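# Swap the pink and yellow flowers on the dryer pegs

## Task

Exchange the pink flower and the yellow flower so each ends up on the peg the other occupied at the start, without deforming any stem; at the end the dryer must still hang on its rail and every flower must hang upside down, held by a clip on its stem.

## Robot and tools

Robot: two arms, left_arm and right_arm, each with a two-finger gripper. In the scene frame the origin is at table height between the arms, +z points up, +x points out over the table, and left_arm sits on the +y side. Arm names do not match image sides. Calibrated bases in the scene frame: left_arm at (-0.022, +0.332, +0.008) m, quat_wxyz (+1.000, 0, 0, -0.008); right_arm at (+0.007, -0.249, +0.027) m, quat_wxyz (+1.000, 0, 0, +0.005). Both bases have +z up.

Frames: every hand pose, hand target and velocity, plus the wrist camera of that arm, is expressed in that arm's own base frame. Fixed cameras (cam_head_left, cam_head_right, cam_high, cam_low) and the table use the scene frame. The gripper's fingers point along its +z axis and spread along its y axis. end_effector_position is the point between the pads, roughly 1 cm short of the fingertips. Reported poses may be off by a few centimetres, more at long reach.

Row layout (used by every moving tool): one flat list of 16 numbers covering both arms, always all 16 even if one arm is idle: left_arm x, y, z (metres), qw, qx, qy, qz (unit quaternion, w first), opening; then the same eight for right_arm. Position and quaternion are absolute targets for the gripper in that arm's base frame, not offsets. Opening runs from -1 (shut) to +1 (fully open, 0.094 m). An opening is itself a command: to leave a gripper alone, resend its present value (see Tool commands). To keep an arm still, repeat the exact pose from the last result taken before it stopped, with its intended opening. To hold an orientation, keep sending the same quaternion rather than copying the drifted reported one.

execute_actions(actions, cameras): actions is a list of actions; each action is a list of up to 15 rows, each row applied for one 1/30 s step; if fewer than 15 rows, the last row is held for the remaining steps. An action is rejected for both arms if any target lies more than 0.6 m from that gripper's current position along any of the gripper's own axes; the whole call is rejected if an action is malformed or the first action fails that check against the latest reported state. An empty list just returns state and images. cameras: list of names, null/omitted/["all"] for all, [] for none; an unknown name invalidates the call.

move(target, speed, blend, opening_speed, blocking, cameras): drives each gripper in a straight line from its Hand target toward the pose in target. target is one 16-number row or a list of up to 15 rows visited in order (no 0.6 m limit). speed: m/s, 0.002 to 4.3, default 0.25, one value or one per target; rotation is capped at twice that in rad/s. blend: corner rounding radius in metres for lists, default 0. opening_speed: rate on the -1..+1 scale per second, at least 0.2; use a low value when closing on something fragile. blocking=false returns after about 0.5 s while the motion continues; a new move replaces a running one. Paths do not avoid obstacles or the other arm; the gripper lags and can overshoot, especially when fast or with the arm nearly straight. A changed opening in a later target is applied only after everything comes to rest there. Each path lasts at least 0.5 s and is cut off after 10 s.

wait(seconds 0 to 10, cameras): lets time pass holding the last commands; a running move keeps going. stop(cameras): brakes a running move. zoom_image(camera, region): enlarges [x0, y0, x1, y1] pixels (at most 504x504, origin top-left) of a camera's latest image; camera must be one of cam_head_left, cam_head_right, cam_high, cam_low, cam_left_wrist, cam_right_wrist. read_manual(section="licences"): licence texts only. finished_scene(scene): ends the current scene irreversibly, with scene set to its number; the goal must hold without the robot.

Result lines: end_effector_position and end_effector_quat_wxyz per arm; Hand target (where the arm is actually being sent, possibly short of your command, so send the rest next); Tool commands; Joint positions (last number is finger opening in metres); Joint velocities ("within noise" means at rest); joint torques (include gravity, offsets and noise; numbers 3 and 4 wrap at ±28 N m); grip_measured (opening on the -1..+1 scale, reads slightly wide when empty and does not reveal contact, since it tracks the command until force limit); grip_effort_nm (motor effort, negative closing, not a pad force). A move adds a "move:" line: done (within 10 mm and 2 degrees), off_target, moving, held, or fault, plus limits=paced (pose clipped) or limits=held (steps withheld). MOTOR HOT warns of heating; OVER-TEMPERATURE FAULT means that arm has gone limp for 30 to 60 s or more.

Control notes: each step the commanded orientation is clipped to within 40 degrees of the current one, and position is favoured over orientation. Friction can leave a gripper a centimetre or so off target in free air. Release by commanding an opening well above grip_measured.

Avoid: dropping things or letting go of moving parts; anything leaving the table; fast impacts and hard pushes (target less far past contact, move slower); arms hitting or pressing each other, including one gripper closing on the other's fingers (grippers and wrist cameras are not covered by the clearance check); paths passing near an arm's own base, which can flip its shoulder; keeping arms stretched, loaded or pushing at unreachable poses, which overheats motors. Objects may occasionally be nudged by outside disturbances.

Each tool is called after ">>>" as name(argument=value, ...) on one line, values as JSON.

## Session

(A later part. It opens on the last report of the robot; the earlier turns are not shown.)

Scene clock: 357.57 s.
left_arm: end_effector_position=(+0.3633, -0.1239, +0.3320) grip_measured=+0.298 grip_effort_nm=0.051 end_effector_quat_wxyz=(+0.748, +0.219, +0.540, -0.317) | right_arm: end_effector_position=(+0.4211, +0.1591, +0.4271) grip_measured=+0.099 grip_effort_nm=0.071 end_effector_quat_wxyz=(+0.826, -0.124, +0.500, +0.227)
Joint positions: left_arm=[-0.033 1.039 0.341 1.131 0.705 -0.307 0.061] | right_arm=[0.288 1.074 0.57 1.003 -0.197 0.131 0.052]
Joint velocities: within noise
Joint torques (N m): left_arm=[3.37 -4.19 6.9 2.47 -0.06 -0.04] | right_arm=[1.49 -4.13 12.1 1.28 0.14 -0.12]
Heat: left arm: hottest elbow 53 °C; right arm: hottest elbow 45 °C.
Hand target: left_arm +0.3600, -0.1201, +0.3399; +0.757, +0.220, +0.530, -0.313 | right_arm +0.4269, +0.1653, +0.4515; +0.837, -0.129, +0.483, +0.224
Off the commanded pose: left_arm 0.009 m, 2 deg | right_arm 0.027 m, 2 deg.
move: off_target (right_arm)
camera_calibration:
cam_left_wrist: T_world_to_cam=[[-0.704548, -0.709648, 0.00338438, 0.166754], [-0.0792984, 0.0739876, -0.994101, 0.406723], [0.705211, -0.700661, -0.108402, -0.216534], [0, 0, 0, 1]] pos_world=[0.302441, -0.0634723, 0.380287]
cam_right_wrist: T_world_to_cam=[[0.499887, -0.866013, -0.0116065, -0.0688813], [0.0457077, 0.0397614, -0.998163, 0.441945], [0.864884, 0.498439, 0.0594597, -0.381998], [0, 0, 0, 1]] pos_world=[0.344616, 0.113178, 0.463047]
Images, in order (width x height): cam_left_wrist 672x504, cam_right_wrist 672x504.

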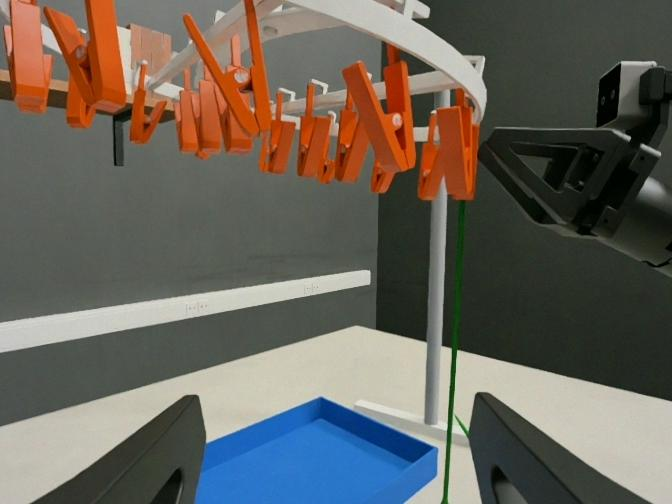

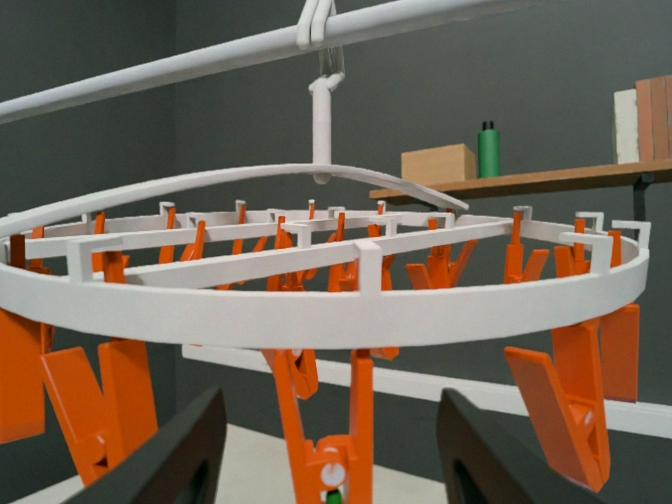

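>>> move(target=[0.36,-0.12,0.34,0.757,0.2195,0.53,-0.3135,0.3,0.4458,0.176,0.452,0.8365,-0.1294,0.4830,0.2241,0.1], speed=0.05, cameras=["cam_left_wrist","cam_right_wrist","cam_low"])

>>> zoom_image(camera="cam_left_wrist", region=[360, 40, 672, 260])

Scene clock: 362.10 s.
left_arm: end_effector_position=(+0.3633, -0.1239, +0.3320) grip_measured=+0.298 grip_effort_nm=0.051 end_effector_quat_wxyz=(+0.748, +0.219, +0.540, -0.317) | right_arm: end_effector_position=(+0.4402, +0.1692, +0.4234) grip_measured=+0.099 grip_effort_nm=0.071 end_effector_quat_wxyz=(+0.822, -0.124, +0.508, +0.226)
Joint positions: left_arm=[-0.033 1.039 0.341 1.131 0.705 -0.307 0.061] | right_arm=[0.301 1.136 0.612 1.002 -0.185 0.124 0.052]
Joint velocities: within noise
Joint torques (N m): left_arm=[3.31 -4.25 6.9 2.47 -0.06 -0.04] | right_arm=[1.26 -5.07 12.1 2.07 0.15 -0.12]
Heat: left arm: hottest elbow 52 °C; right arm: hottest elbow 46 °C.
Hand target: left_arm +0.3600, -0.1201, +0.3399; +0.757, +0.220, +0.530, -0.313 | right_arm +0.4441, +0.1753, +0.4513; +0.836, -0.129, +0.483, +0.224
Off the commanded pose: left_arm 0.009 m, 2 deg | right_arm 0.030 m, 3 deg.
move: off_target (right_arm)
camera_calibration:
cam_left_wrist: T_world_to_cam=[[-0.704548, -0.709648, 0.00338438, 0.166754], [-0.0792984, 0.0739876, -0.994101, 0.406723], [0.705211, -0.700661, -0.108402, -0.216534], [0, 0, 0, 1]] pos_world=[0.302441, -0.0634723, 0.380287]
cam_right_wrist: T_world_to_cam=[[0.499246, -0.86633, -0.0150434, -0.0678915], [0.0282856, 0.0336481, -0.999033, 0.446023], [0.865999, 0.498338, 0.0413033, -0.396124], [0, 0, 0, 1]] pos_world=[0.364322, 0.123579, 0.460932]
Images, in order (width x height): cam_low 672x504, cam_left_wrist 672x504, cam_right_wrist 672x504.

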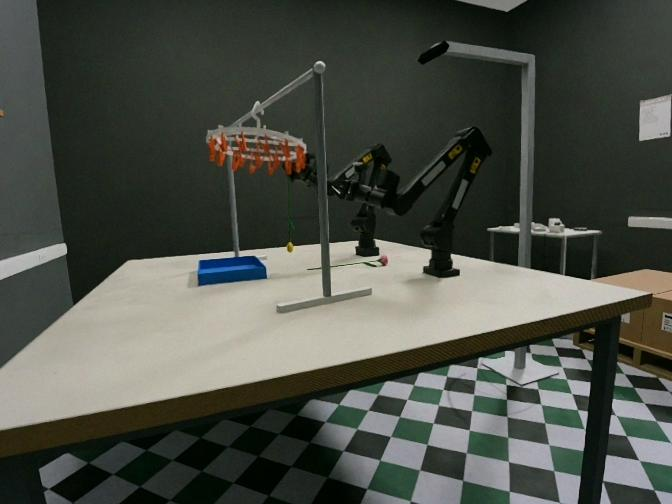

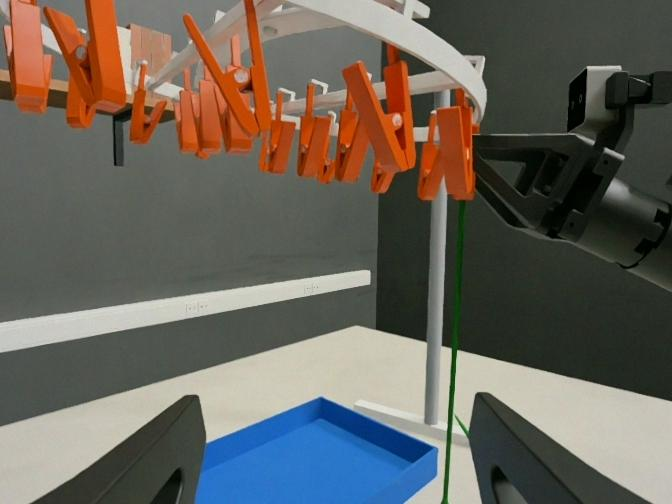

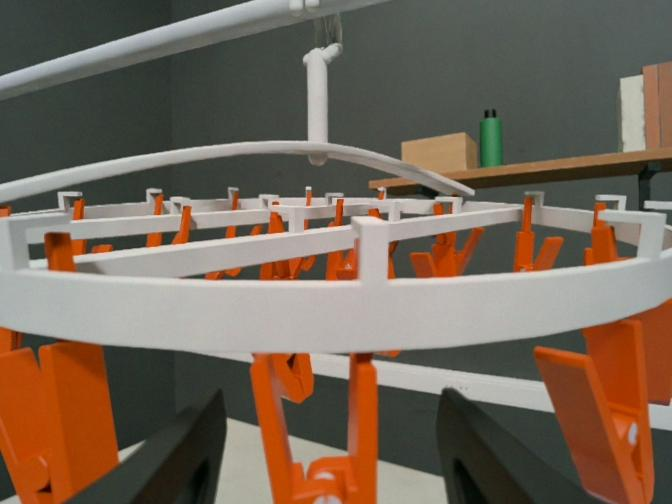

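Scaled by 1.615 from the camera's 672x504 image, which has a finer 960x720 frame.

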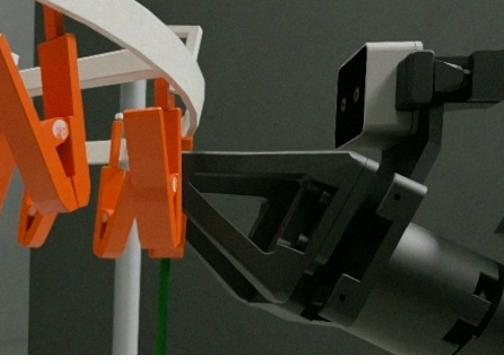

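>>> move(target=[0.36,-0.12,0.34,0.757,0.2195,0.53,-0.3135,0.3,0.4445,0.181,0.453,0.8365,-0.1294,0.4830,0.2241,0.1], speed=0.04, cameras=["cam_left_wrist","cam_right_wrist","cam_low"])

>>> zoom_image(camera="cam_low", region=[260, 120, 350, 210])

Scene clock: 366.03 s.
left_arm: end_effector_position=(+0.3633, -0.1239, +0.3320) grip_measured=+0.298 grip_effort_nm=0.056 end_effector_quat_wxyz=(+0.748, +0.219, +0.540, -0.317) | right_arm: end_effector_position=(+0.4386, +0.1741, +0.4238) grip_measured=+0.099 grip_effort_nm=0.071 end_effector_quat_wxyz=(+0.822, -0.125, +0.507, +0.226)
Joint positions: left_arm=[-0.033 1.039 0.341 1.131 0.705 -0.307 0.061] | right_arm=[0.317 1.136 0.613 1.002 -0.172 0.116 0.052]
Joint velocities: within noise
Joint torques (N m): left_arm=[3.31 -4.19 6.9 2.47 -0.06 -0.04] | right_arm=[1.67 -5.36 12.16 1.91 0.14 -0.14]
Heat: left arm: hottest elbow 52 °C; right arm: hottest elbow 47 °C.
Hand target: left_arm +0.3600, -0.1201, +0.3399; +0.757, +0.220, +0.530, -0.313 | right_arm +0.4427, +0.1802, +0.4523; +0.836, -0.129, +0.483, +0.224
Off the commanded pose: left_arm 0.009 m, 2 deg | right_arm 0.031 m, 3 deg.
move: off_target (right_arm)
camera_calibration:
cam_left_wrist: T_world_to_cam=[[-0.704548, -0.709648, 0.00338438, 0.166754], [-0.0792984, 0.0739876, -0.994101, 0.406723], [0.705211, -0.700661, -0.108402, -0.216534], [0, 0, 0, 1]] pos_world=[0.302441, -0.0634723, 0.380287]
cam_right_wrist: T_world_to_cam=[[0.499598, -0.866141, -0.0142146, -0.0634151], [0.0300644, 0.0337361, -0.998978, 0.44543], [0.865735, 0.49866, 0.0428945, -0.397732], [0, 0, 0, 1]] pos_world=[0.362621, 0.12838, 0.461134]
Images, in order (width x height): cam_low 672x504, cam_left_wrist 672x504, cam_right_wrist 672x504.

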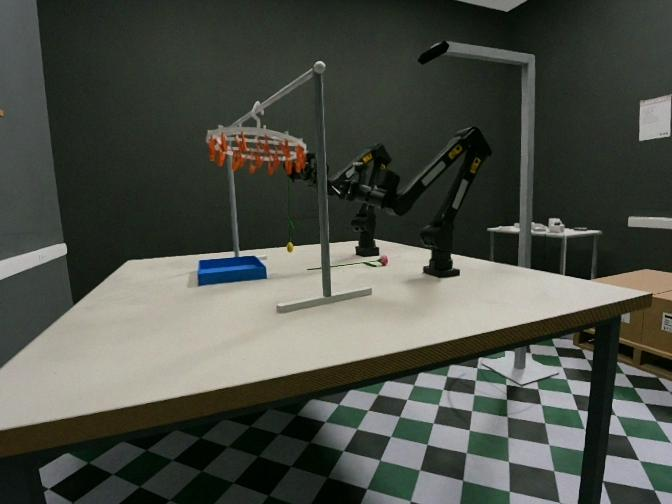

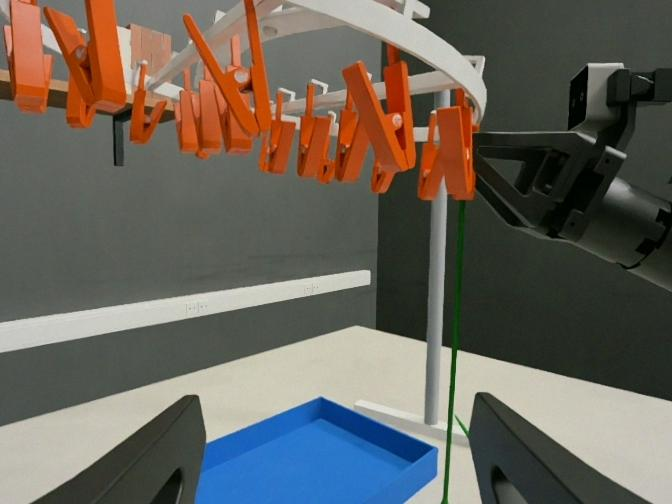

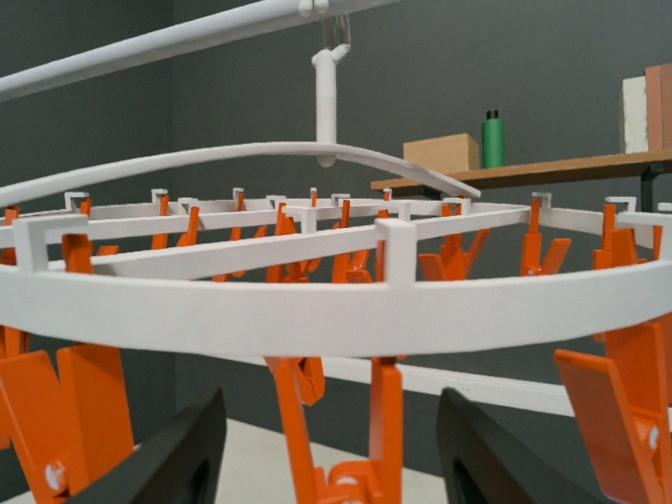

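Scaled by 5.600 from the camera's 672x504 image, which has a finer 960x720 frame.

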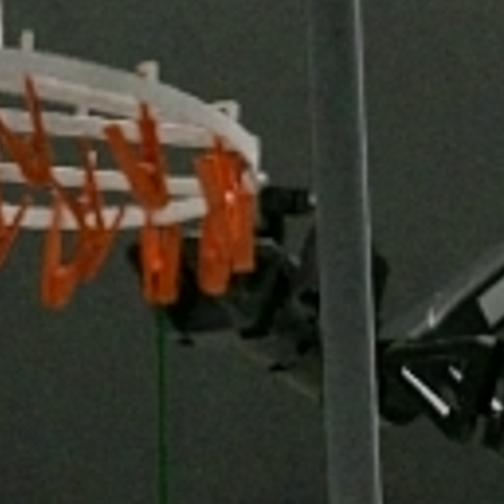

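>>> move(target=[0.36,-0.12,0.34,0.757,0.2195,0.53,-0.3135,0.3,0.4505,0.184,0.453,0.8365,-0.1294,0.4830,0.2241,0.1], speed=0.04, cameras=["cam_left_wrist","cam_right_wrist","cam_low"])

>>> zoom_image(camera="cam_low", region=[260, 120, 350, 210])

Scene clock: 371.60 s.
left_arm: end_effector_position=(+0.3633, -0.1239, +0.3320) grip_measured=+0.298 grip_effort_nm=0.056 end_effector_quat_wxyz=(+0.748, +0.219, +0.540, -0.317) | right_arm: end_effector_position=(+0.4448, +0.1769, +0.4247) grip_measured=+0.099 grip_effort_nm=0.076 end_effector_quat_wxyz=(+0.822, -0.125, +0.508, +0.226)
Joint positions: left_arm=[-0.033 1.039 0.341 1.131 0.705 -0.307 0.061] | right_arm=[0.319 1.154 0.63 1.002 -0.169 0.114 0.052]
Joint velocities: within noise
Joint torques (N m): left_arm=[3.31 -4.19 6.89 2.47 -0.06 -0.05] | right_arm=[1.55 -5.6 12.08 2.09 0.15 -0.11]
Heat: left arm: hottest elbow 52 °C; right arm: hottest elbow 47 °C.
Hand target: left_arm +0.3600, -0.1201, +0.3399; +0.757, +0.220, +0.530, -0.313 | right_arm +0.4489, +0.1832, +0.4523; +0.837, -0.129, +0.483, +0.224
Off the commanded pose: left_arm 0.009 m, 2 deg | right_arm 0.030 m, 3 deg.
move: off_target (right_arm)
camera_calibration:
cam_left_wrist: T_world_to_cam=[[-0.704548, -0.709648, 0.00338438, 0.166754], [-0.0792984, 0.0739876, -0.994101, 0.406723], [0.705211, -0.700661, -0.108402, -0.216534], [0, 0, 0, 1]] pos_world=[0.302441, -0.0634723, 0.380287]
cam_right_wrist: T_world_to_cam=[[0.498897, -0.866556, -0.0135177, -0.0640444], [0.0293006, 0.0324535, -0.999044, 0.446722], [0.866166, 0.498024, 0.0415816, -0.404147], [0, 0, 0, 1]] pos_world=[0.368921, 0.131279, 0.462234]
Images, in order (width x height): cam_low 672x504, cam_left_wrist 672x504, cam_right_wrist 672x504.

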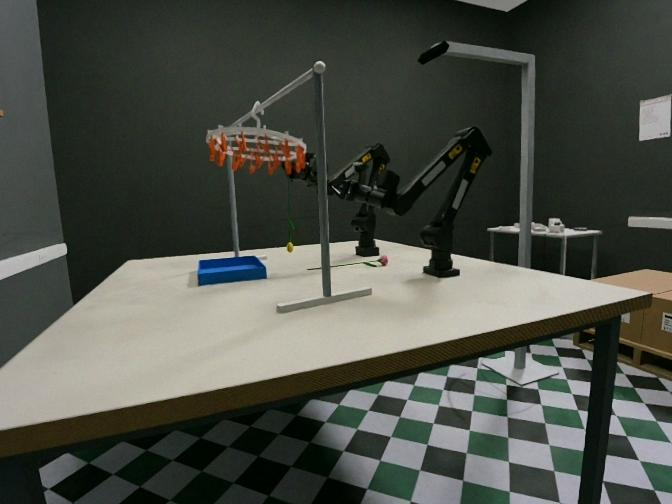

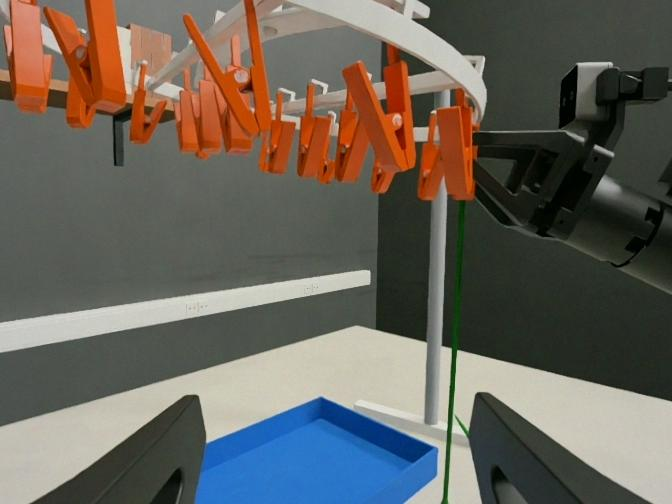

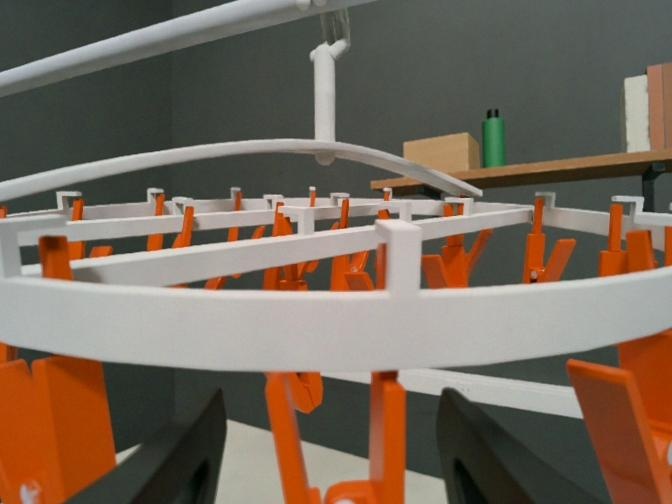

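Scaled by 5.600 from the camera's 672x504 image, which has a finer 960x720 frame.

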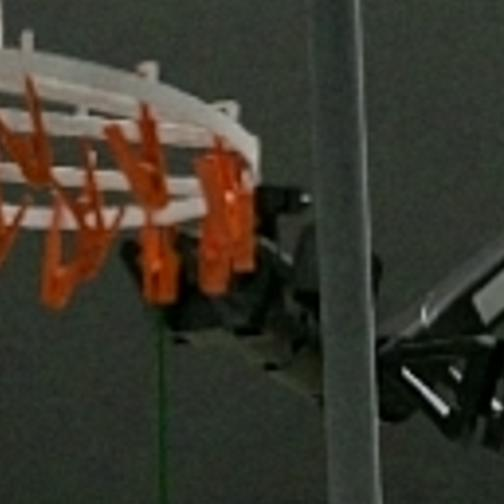

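>>> move(target=[[0.375,-0.23,0.285,0.757,0.2195,0.53,-0.3135,0.3,0.4505,0.184,0.453,0.8365,-0.1294,0.4830,0.2241,0.1],[0.425,-0.325,0.295,0.757,0.2195,0.53,-0.3135,0.3,0.4505,0.184,0.453,0.8365,-0.1294,0.4830,0.2241,0.1]], speed=0.12, blend=0.02, cameras=["cam_left_wrist","cam_right_wrist","cam_low"])

Scene clock: 381.23 s.
left_arm: end_effector_position=(+0.4159, -0.3134, +0.2836) grip_measured=+0.298 grip_effort_nm=0.051 end_effector_quat_wxyz=(+0.750, +0.217, +0.540, -0.313) | right_arm: end_effector_position=(+0.4448, +0.1770, +0.4247) grip_measured=+0.099 grip_effort_nm=0.076 end_effector_quat_wxyz=(+0.822, -0.125, +0.508, +0.226)
Joint positions: left_arm=[-0.585 1.506 0.565 1.275 0.182 -0.076 0.061] | right_arm=[0.319 1.154 0.63 1.002 -0.169 0.114 0.052]
Joint velocities: within noise
Joint torques (N m): left_arm=[1.85 -7.36 8.9 1.54 -0.11 0.16] | right_arm=[1.38 -5.77 12.05 2.03 0.14 -0.12]
Heat: left arm: hottest elbow 52 °C; right arm: hottest elbow 48 °C.
Hand target: left_arm +0.4241, -0.3244, +0.2950; +0.757, +0.219, +0.530, -0.313 | right_arm +0.4488, +0.1832, +0.4523; +0.836, -0.129, +0.483, +0.224
Off the commanded pose: left_arm 0.019 m, 1 deg | right_arm 0.030 m, 3 deg.
move: off_target (left_arm, right_arm)
camera_calibration:
cam_left_wrist: T_world_to_cam=[[-0.697831, -0.71626, 0.00177001, 0.0650431], [-0.0772192, 0.0727752, -0.994355, 0.375625], [0.712088, -0.694028, -0.106094, -0.393129], [0, 0, 0, 1]] pos_world=[0.354337, -0.253591, 0.331681]
cam_right_wrist: T_world_to_cam=[[0.498817, -0.866606, -0.0132966, -0.063937], [0.0294995, 0.0323085, -0.999043, 0.446661], [0.866205, 0.497947, 0.0416804, -0.404297], [0, 0, 0, 1]] pos_world=[0.368921, 0.131479, 0.462234]
Images, in order (width x height): cam_low 672x504, cam_left_wrist 672x504, cam_right_wrist 672x504.

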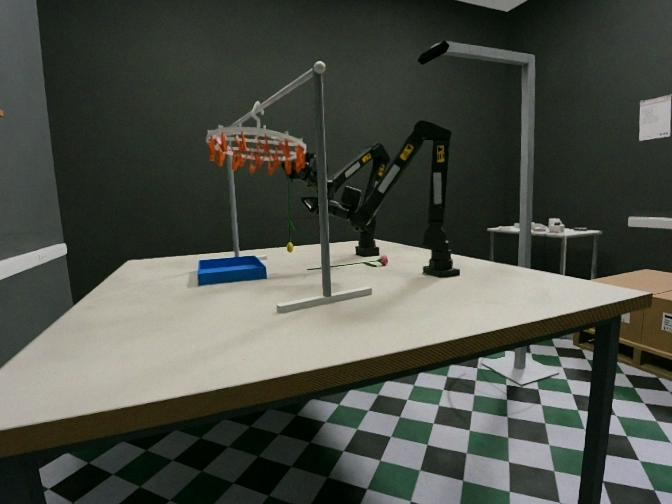

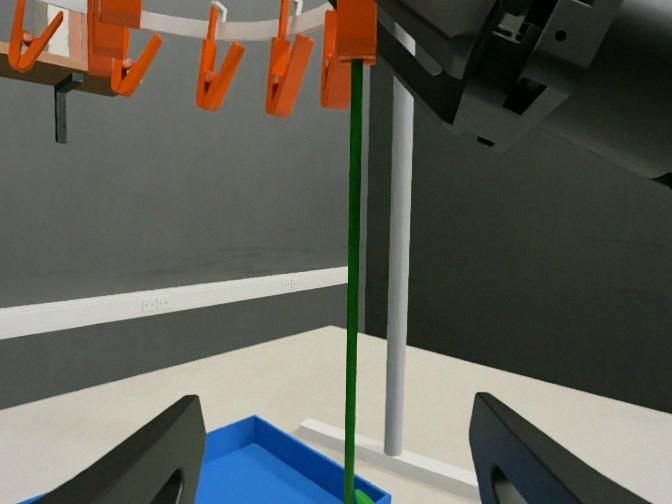

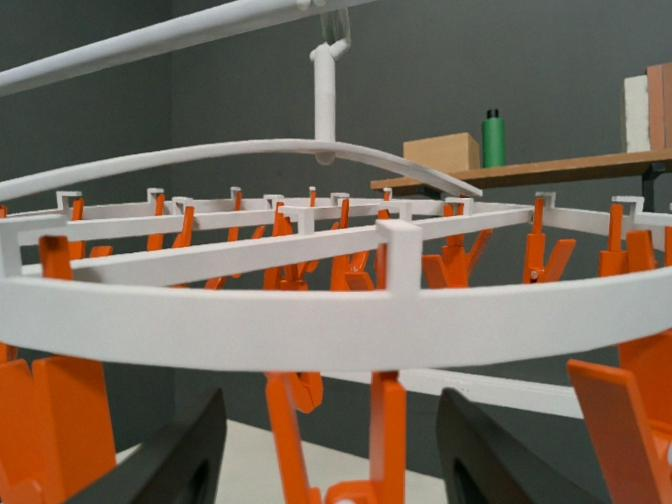

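>>> move(target=[0.477,-0.385,0.297,0.757,0.2195,0.53,-0.3135,0.3,0.4505,0.184,0.453,0.8365,-0.1294,0.4830,0.2241,0.1], speed=0.06, cameras=["cam_left_wrist","cam_right_wrist","cam_low"])

>>> zoom_image(camera="cam_low", region=[250, 120, 370, 240])

Scene clock: 389.77 s.
left_arm: end_effector_position=(+0.4694, -0.3714, +0.2853) grip_measured=+0.298 grip_effort_nm=0.056 end_effector_quat_wxyz=(+0.750, +0.217, +0.541, -0.312) | right_arm: end_effector_position=(+0.4448, +0.1770, +0.4247) grip_measured=+0.099 grip_effort_nm=0.071 end_effector_quat_wxyz=(+0.822, -0.125, +0.508, +0.226)
Joint positions: left_arm=[-0.629 1.663 0.78 1.213 0.139 -0.06 0.061] | right_arm=[0.319 1.154 0.63 1.002 -0.169 0.114 0.052]
Joint velocities: within noise
Joint torques (N m): left_arm=[1.73 -9.76 9.31 1.47 -0.1 0.17] | right_arm=[1.44 -5.42 12.05 2.07 0.13 -0.12]
Heat: left arm: hottest elbow 53 °C; right arm: hottest elbow 49 °C.
Hand target: left_arm +0.4760, -0.3843, +0.2970; +0.757, +0.219, +0.530, -0.313 | right_arm +0.4488, +0.1832, +0.4523; +0.836, -0.129, +0.483, +0.224
Off the commanded pose: left_arm 0.020 m, 1 deg | right_arm 0.030 m, 3 deg.
move: off_target (left_arm, right_arm)
camera_calibration:
cam_left_wrist: T_world_to_cam=[[-0.69628, -0.71777, 0.000614923, 0.0599684], [-0.0775748, 0.0744005, -0.994207, 0.386371], [0.713566, -0.692294, -0.107484, -0.470886], [0, 0, 0, 1]] pos_world=[0.407735, -0.311694, 0.333482]
cam_right_wrist: T_world_to_cam=[[0.498817, -0.866606, -0.0132966, -0.063937], [0.0294995, 0.0323085, -0.999043, 0.446661], [0.866205, 0.497947, 0.0416804, -0.404297], [0, 0, 0, 1]] pos_world=[0.368921, 0.131479, 0.462234]
Images, in order (width x height): cam_low 672x504, cam_left_wrist 672x504, cam_right_wrist 672x504.

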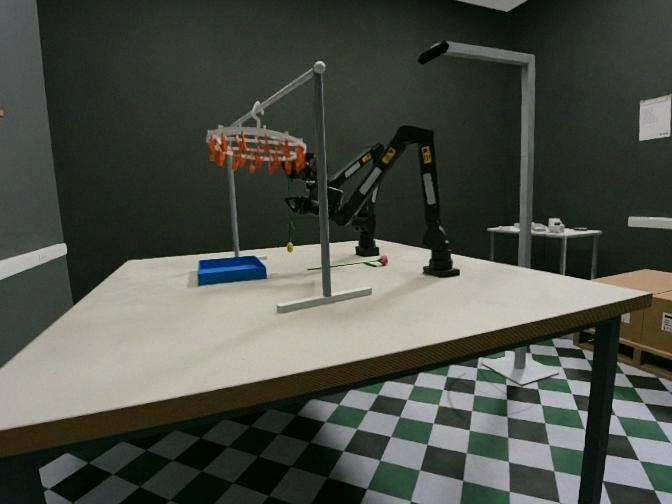

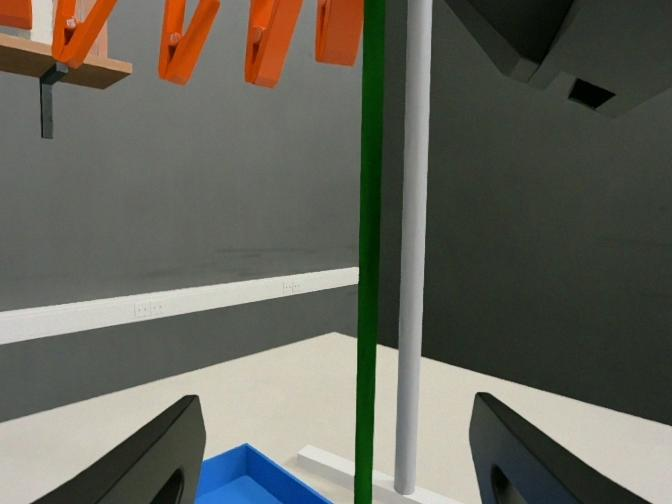

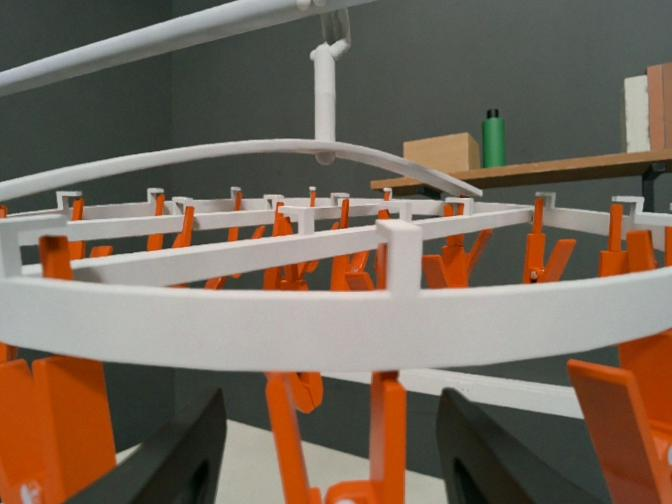

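Scaled by 4.200 from the camera's 672x504 image, which has a finer 960x720 frame.

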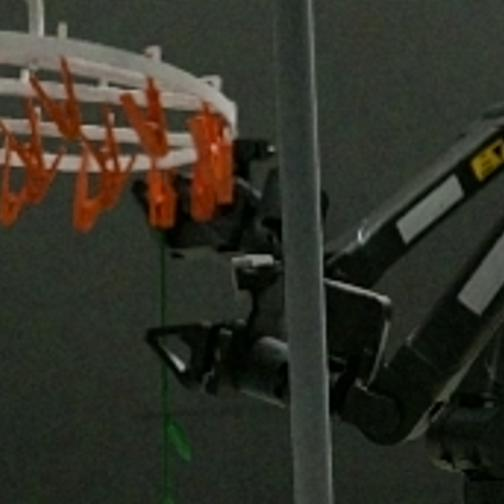

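>>> move(target=[0.4735,-0.3905,0.297,0.757,0.2195,0.53,-0.3135,0.3,0.4505,0.184,0.453,0.8365,-0.1294,0.4830,0.2241,0.1], speed=0.06, cameras=["cam_left_wrist"])

Scene clock: 392.67 s.
left_arm: end_effector_position=(+0.4659, -0.3765, +0.2856) grip_measured=+0.298 grip_effort_nm=0.051 end_effector_quat_wxyz=(+0.751, +0.217, +0.540, -0.312) | right_arm: end_effector_position=(+0.4448, +0.1770, +0.4247) grip_measured=+0.099 grip_effort_nm=0.071 end_effector_quat_wxyz=(+0.822, -0.125, +0.508, +0.226)
Joint positions: left_arm=[-0.643 1.663 0.781 1.213 0.126 -0.055 0.061] | right_arm=[0.319 1.154 0.63 1.002 -0.169 0.114 0.052]
Joint velocities: within noise
Joint torques (N m): left_arm=[2.02 -9.93 9.44 1.46 -0.1 0.18] | right_arm=[1.38 -5.54 12.04 2.11 0.13 -0.12]
Heat: left arm: hottest elbow 54 °C; right arm: hottest elbow 49 °C.
Hand target: left_arm +0.4726, -0.3898, +0.2970; +0.757, +0.219, +0.530, -0.314 | right_arm +0.4488, +0.1832, +0.4523; +0.836, -0.129, +0.483, +0.224
Off the commanded pose: left_arm 0.020 m, 1 deg | right_arm 0.030 m, 3 deg.
move: off_target (left_arm, right_arm)
camera_calibration:
cam_left_wrist: T_world_to_cam=[[-0.696553, -0.717506, 0.000382167, 0.0541431], [-0.0767407, 0.0739701, -0.994303, 0.386234], [0.71339, -0.692614, -0.106586, -0.472228], [0, 0, 0, 1]] pos_world=[0.404236, -0.316794, 0.333681]
Images, in order (width x height): cam_left_wrist 672x504.

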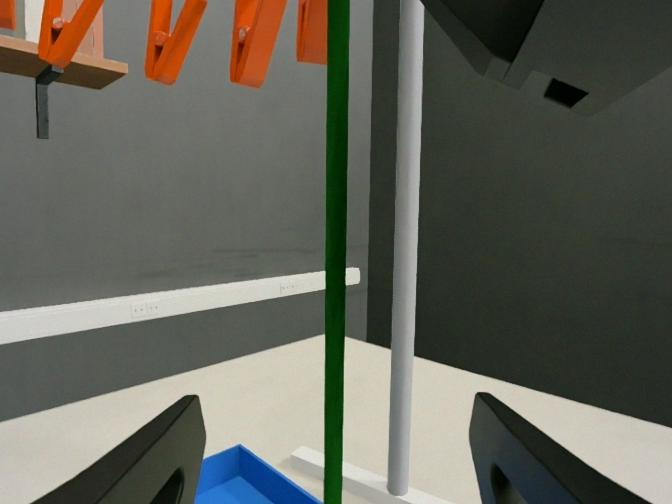

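Centred. Close L on the stem, then squeeze peg B with R.

>>> move(target=[[0.4735,-0.3905,0.297,0.757,0.2195,0.53,-0.3135,-0.86,0.4505,0.184,0.453,0.8365,-0.1294,0.4830,0.2241,0.1],[0.4735,-0.3905,0.297,0.757,0.2195,0.53,-0.3135,-0.97,0.4505,0.184,0.453,0.8365,-0.1294,0.4830,0.2241,0.1]], speed=0.03, opening_speed=0.4, cameras=["cam_left_wrist"])

>>> move(target=[0.4735,-0.3905,0.297,0.757,0.2195,0.53,-0.3135,-0.97,0.4505,0.184,0.453,0.8365,-0.1294,0.4830,0.2241,-0.8], speed=0.03, opening_speed=0.27, cameras=["cam_left_wrist","cam_right_wrist","cam_low"])

>>> zoom_image(camera="cam_low", region=[250, 120, 370, 240])

Scene clock: 400.27 s.
left_arm: end_effector_position=(+0.4659, -0.3767, +0.2854) grip_measured=-0.967 grip_effort_nm=-0.120 end_effector_quat_wxyz=(+0.751, +0.217, +0.540, -0.312) | right_arm: end_effector_position=(+0.4448, +0.1770, +0.4247) grip_measured=+0.099 grip_effort_nm=0.066 end_effector_quat_wxyz=(+0.822, -0.125, +0.508, +0.226)
Joint positions: left_arm=[-0.643 1.664 0.781 1.213 0.125 -0.054 0.002] | right_arm=[0.319 1.154 0.63 1.002 -0.169 0.114 0.052]
Joint velocities: within noise
Joint torques (N m): left_arm=[1.67 -9.82 9.43 1.46 -0.09 0.16] | right_arm=[1.32 -5.42 12.04 2.07 0.12 -0.12]
Heat: left arm: hottest elbow 55 °C; right arm: hottest elbow 50 °C.
Hand target: left_arm +0.4725, -0.3898, +0.2972; +0.757, +0.219, +0.530, -0.314 | right_arm +0.4489, +0.1832, +0.4523; +0.836, -0.129, +0.483, +0.224
Off the commanded pose: left_arm 0.020 m, 1 deg | right_arm 0.030 m, 3 deg.
move: off_target (left_arm, right_arm); target 2's new opening was sent with left_arm's hand 0.020 m and 1 deg from that target
camera_calibration:
cam_left_wrist: T_world_to_cam=[[-0.696046, -0.717997, -0.00040147, 0.0538995], [-0.0764648, 0.074683, -0.994271, 0.386154], [0.713914, -0.692028, -0.106884, -0.472315], [0, 0, 0, 1]] pos_world=[0.404236, -0.316995, 0.33348]
Images, in order (width x height): cam_left_wrist 672x504.

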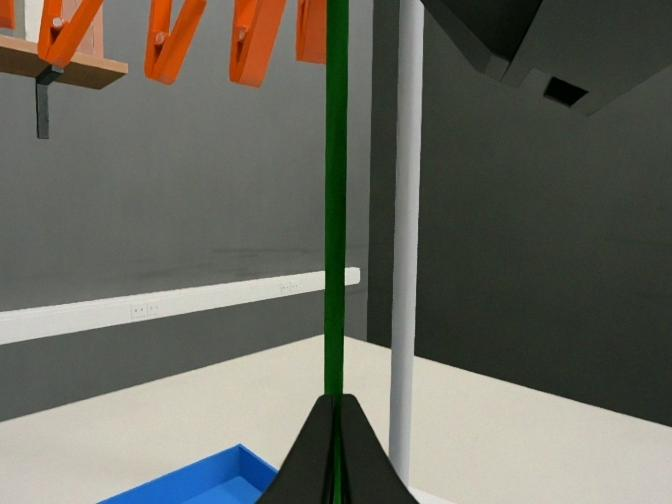

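Scene clock: 403.80 s.
left_arm: end_effector_position=(+0.4659, -0.3767, +0.2852) grip_measured=-0.968 grip_effort_nm=-0.125 end_effector_quat_wxyz=(+0.751, +0.217, +0.541, -0.312) | right_arm: end_effector_position=(+0.4448, +0.1769, +0.4247) grip_measured=-0.572 grip_effort_nm=-1.038 end_effector_quat_wxyz=(+0.822, -0.125, +0.508, +0.225)
Joint positions: left_arm=[-0.643 1.664 0.781 1.213 0.125 -0.054 0.001] | right_arm=[0.319 1.154 0.63 1.002 -0.169 0.113 0.02]
Joint velocities: within noise
Joint torques (N m): left_arm=[1.73 -9.82 9.42 1.44 -0.09 0.16] | right_arm=[1.44 -5.71 12.05 2.06 0.12 -0.11]
Heat: left arm: hottest elbow 56 °C; right arm: hottest elbow 50 °C.
Hand target: left_arm +0.4726, -0.3899, +0.2970; +0.757, +0.219, +0.530, -0.313 | right_arm +0.4489, +0.1832, +0.4523; +0.837, -0.129, +0.483, +0.224
Off the commanded pose: left_arm 0.020 m, 1 deg | right_arm 0.030 m, 3 deg.
move: off_target (left_arm, right_arm)
camera_calibration:
cam_left_wrist: T_world_to_cam=[[-0.695965, -0.718075, -0.000703017, 0.0538706], [-0.0765475, 0.0751639, -0.994229, 0.386135], [0.713984, -0.691895, -0.107278, -0.47226], [0, 0, 0, 1]] pos_world=[0.404236, -0.317095, 0.333281]
cam_right_wrist: T_world_to_cam=[[0.498307, -0.866901, -0.0131348, -0.063785], [0.0295965, 0.0321494, -0.999045, 0.446647], [0.866496, 0.497442, 0.0416775, -0.404336], [0, 0, 0, 1]] pos_world=[0.36892, 0.131479, 0.462235]
Images, in order (width x height): cam_low 672x504, cam_left_wrist 672x504, cam_right_wrist 672x504.

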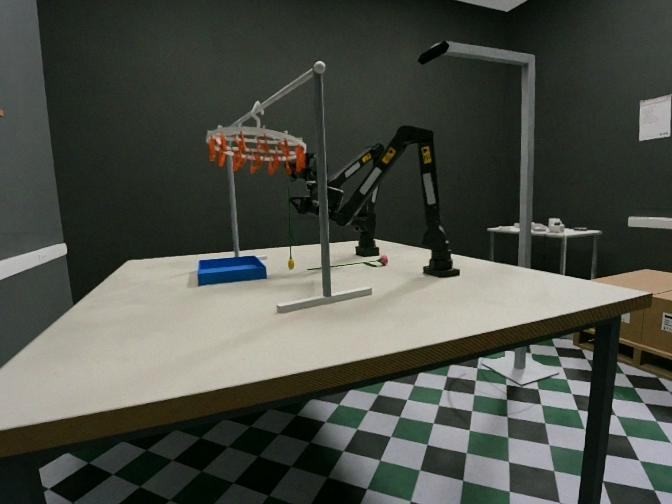

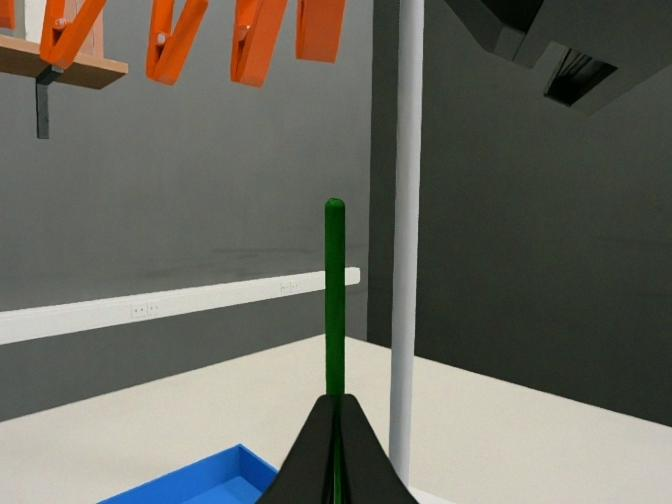

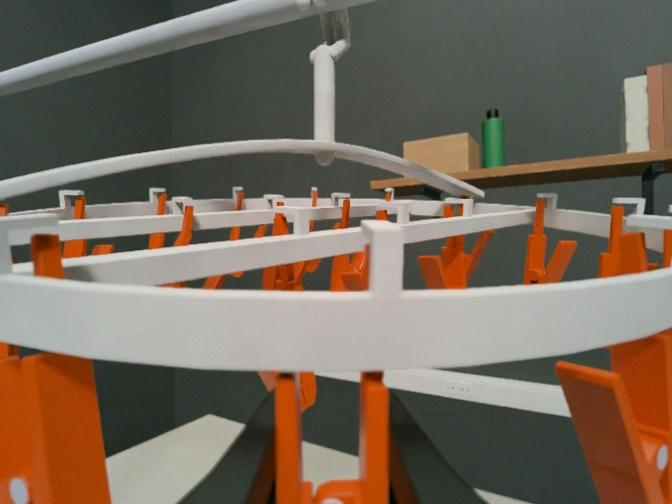

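Scaled by 4.200 from the camera's 672x504 image, which has a finer 960x720 frame.

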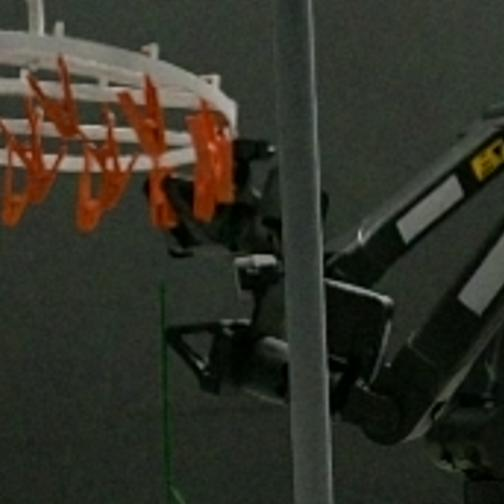

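>>> move(target=[0.4735,-0.3905,0.297,0.757,0.2195,0.53,-0.3135,-1.0,0.4505,0.184,0.453,0.8365,-0.1294,0.4830,0.2241,-0.8], speed=0.03, cameras=["cam_left_wrist","cam_low"])

>>> zoom_image(camera="cam_low", region=[250, 170, 370, 290])

Scene clock: 415.10 s.
left_arm: end_effector_position=(+0.4659, -0.3767, +0.2852) grip_measured=-0.997 grip_effort_nm=-0.168 end_effector_quat_wxyz=(+0.751, +0.217, +0.541, -0.312) | right_arm: end_effector_position=(+0.4448, +0.1769, +0.4247) grip_measured=-0.572 grip_effort_nm=-1.033 end_effector_quat_wxyz=(+0.822, -0.125, +0.508, +0.225)
Joint positions: left_arm=[-0.643 1.664 0.781 1.213 0.125 -0.054 0] | right_arm=[0.319 1.154 0.63 1.002 -0.169 0.113 0.02]
Joint velocities: within noise
Joint torques (N m): left_arm=[1.73 -9.82 9.43 1.47 -0.08 0.16] | right_arm=[1.32 -5.54 12.11 2.06 0.11 -0.11]
Heat: left arm: hottest elbow 57 °C; right arm: hottest elbow 51 °C.
Hand target: left_arm +0.4726, -0.3899, +0.2970; +0.757, +0.219, +0.530, -0.313 | right_arm +0.4489, +0.1832, +0.4523; +0.837, -0.129, +0.483, +0.224
Off the commanded pose: left_arm 0.020 m, 1 deg | right_arm 0.030 m, 3 deg.
move: off_target (left_arm, right_arm)
camera_calibration:
cam_left_wrist: T_world_to_cam=[[-0.695965, -0.718075, -0.000703017, 0.0538706], [-0.0765475, 0.0751639, -0.994229, 0.386135], [0.713984, -0.691895, -0.107278, -0.47226], [0, 0, 0, 1]] pos_world=[0.404236, -0.317095, 0.333281]
Images, in order (width x height): cam_low 672x504, cam_left_wrist 672x504.

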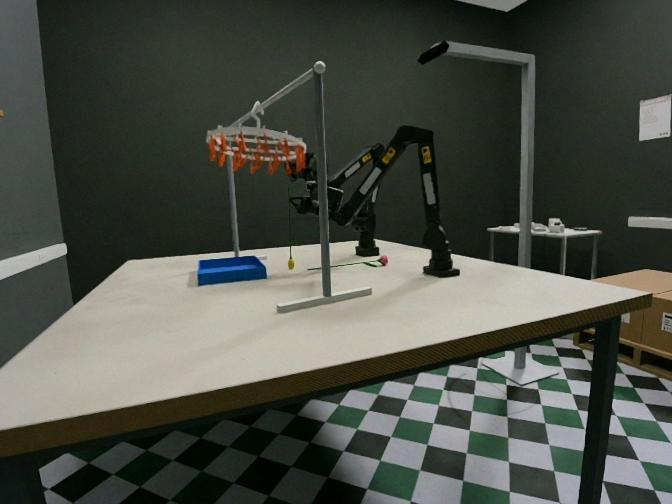

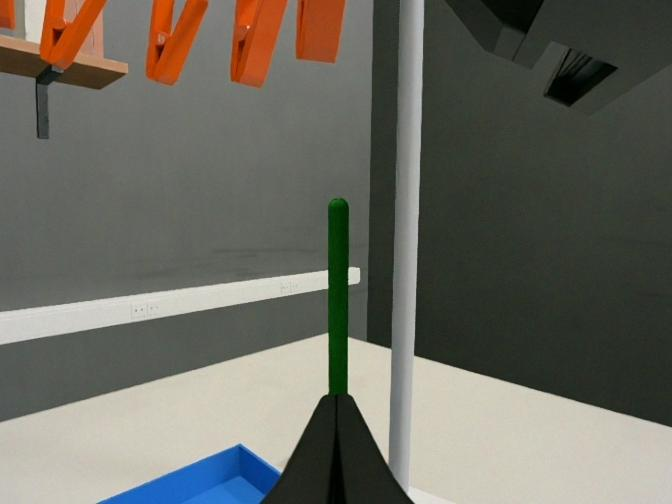

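Scaled by 4.200 from the camera's 672x504 image, which has a finer 960x720 frame.

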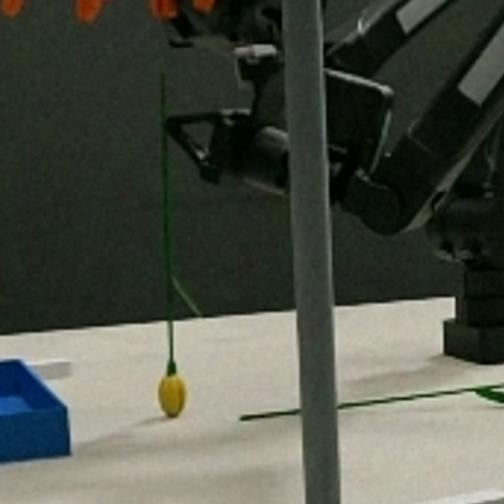

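>>> execute_actions(actions=[], cameras=["cam_left_wrist","cam_low","cam_head_left","cam_high"])

>>> zoom_image(camera="cam_left_wrist", region=[270, 350, 410, 504])

>>> zoom_image(camera="cam_low", region=[260, 180, 330, 280])

>>> zoom_image(camera="cam_head_left", region=[260, 60, 400, 200])

>>> zoom_image(camera="cam_high", region=[240, 140, 380, 280])

Scene clock: 428.03 s.
left_arm: end_effector_position=(+0.4659, -0.3767, +0.2852) grip_measured=-0.997 grip_effort_nm=-0.168 end_effector_quat_wxyz=(+0.751, +0.217, +0.541, -0.312) | right_arm: end_effector_position=(+0.4448, +0.1769, +0.4247) grip_measured=-0.572 grip_effort_nm=-1.033 end_effector_quat_wxyz=(+0.822, -0.125, +0.508, +0.225)
Joint positions: left_arm=[-0.643 1.664 0.781 1.213 0.125 -0.054 0] | right_arm=[0.319 1.154 0.63 1.002 -0.169 0.113 0.02]
Joint velocities: within noise
Joint torques (N m): left_arm=[1.73 -9.82 9.43 1.46 -0.09 0.16] | right_arm=[1.44 -5.48 12.08 2.09 0.11 -0.11]
Heat: left arm: hottest elbow 59 °C; right arm: hottest elbow 52 °C.
Hand target: left_arm +0.4725, -0.3899, +0.2970; +0.757, +0.219, +0.530, -0.313 | right_arm +0.4489, +0.1832, +0.4523; +0.837, -0.129, +0.483, +0.224
Tool commands: left_gripper/opening=-1.0 right_gripper/opening=-0.8
Off the commanded pose: left_arm 0.020 m, 1 deg | right_arm 0.030 m, 3 deg.
camera_calibration:
cam_left_wrist: T_world_to_cam=[[-0.695965, -0.718075, -0.000703017, 0.0538706], [-0.0765475, 0.0751639, -0.994229, 0.386135], [0.713984, -0.691895, -0.107278, -0.47226], [0, 0, 0, 1]] pos_world=[0.404236, -0.317095, 0.333281]
Images, in order (width x height): cam_head_left 672x504, cam_high 672x504, cam_low 672x504, cam_left_wrist 672x504.

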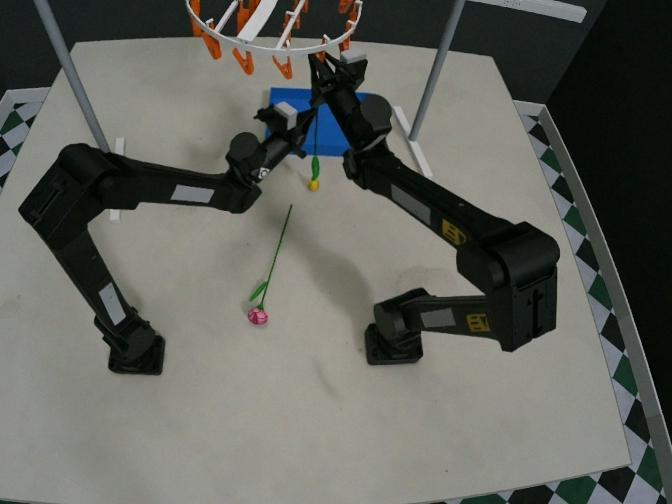

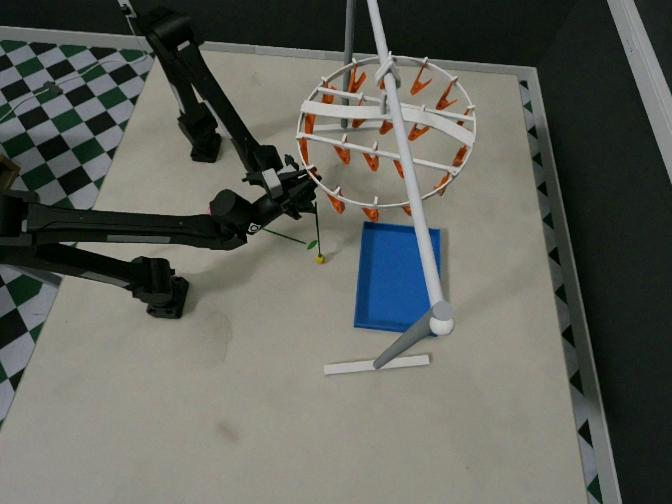

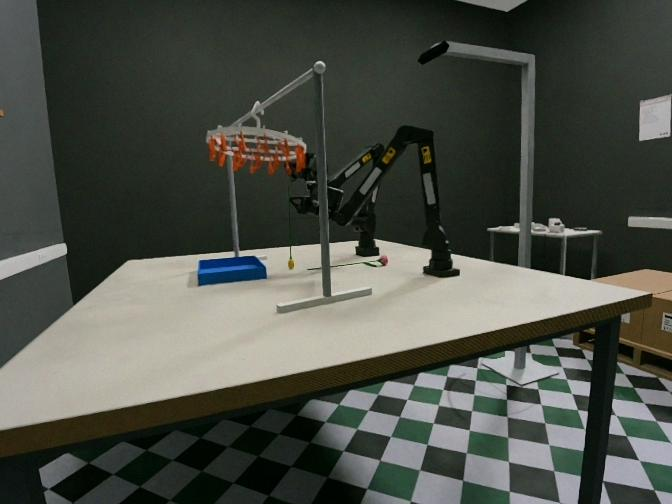

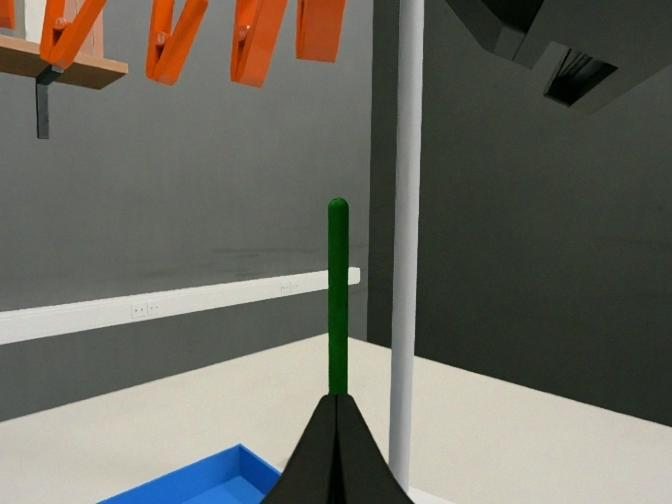

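Scaled by 3.273 from the camera's 672x504 image, which has a finer 960x720 frame.

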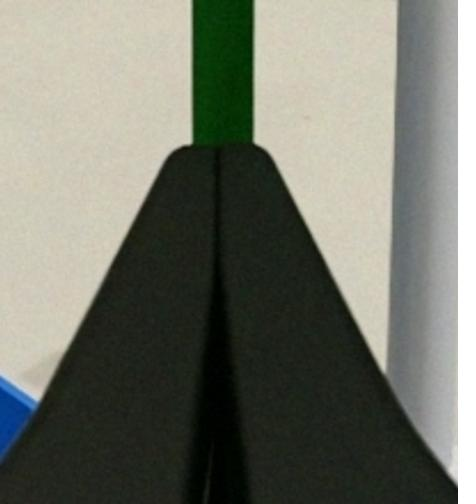

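Scaled by 5.040 from the camera's 672x504 image, which has a finer 960x720 frame.

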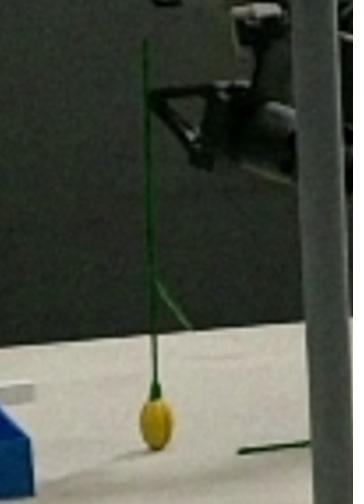

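Scaled by 3.600 from the camera's 672x504 image, which has a finer 960x720 frame.

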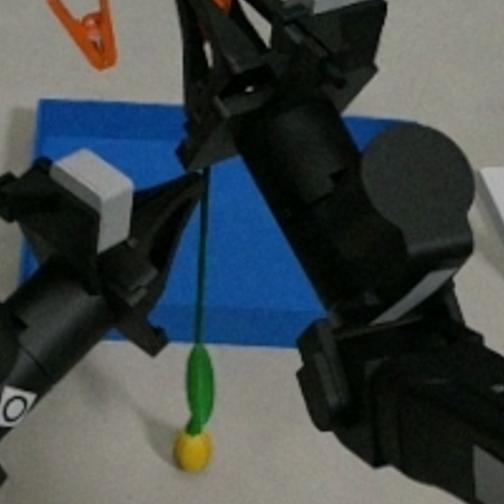

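Scaled by 3.600 from the camera's 672x504 image, which has a finer 960x720 frame.

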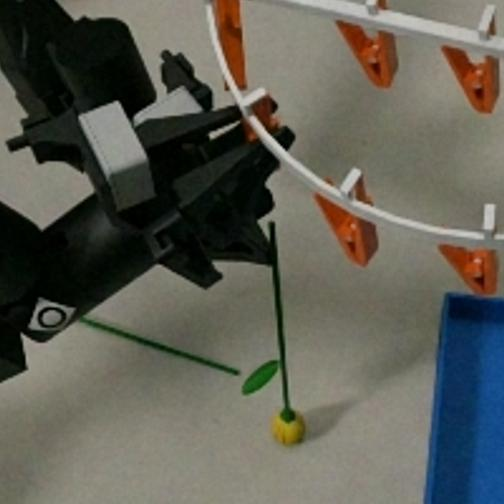

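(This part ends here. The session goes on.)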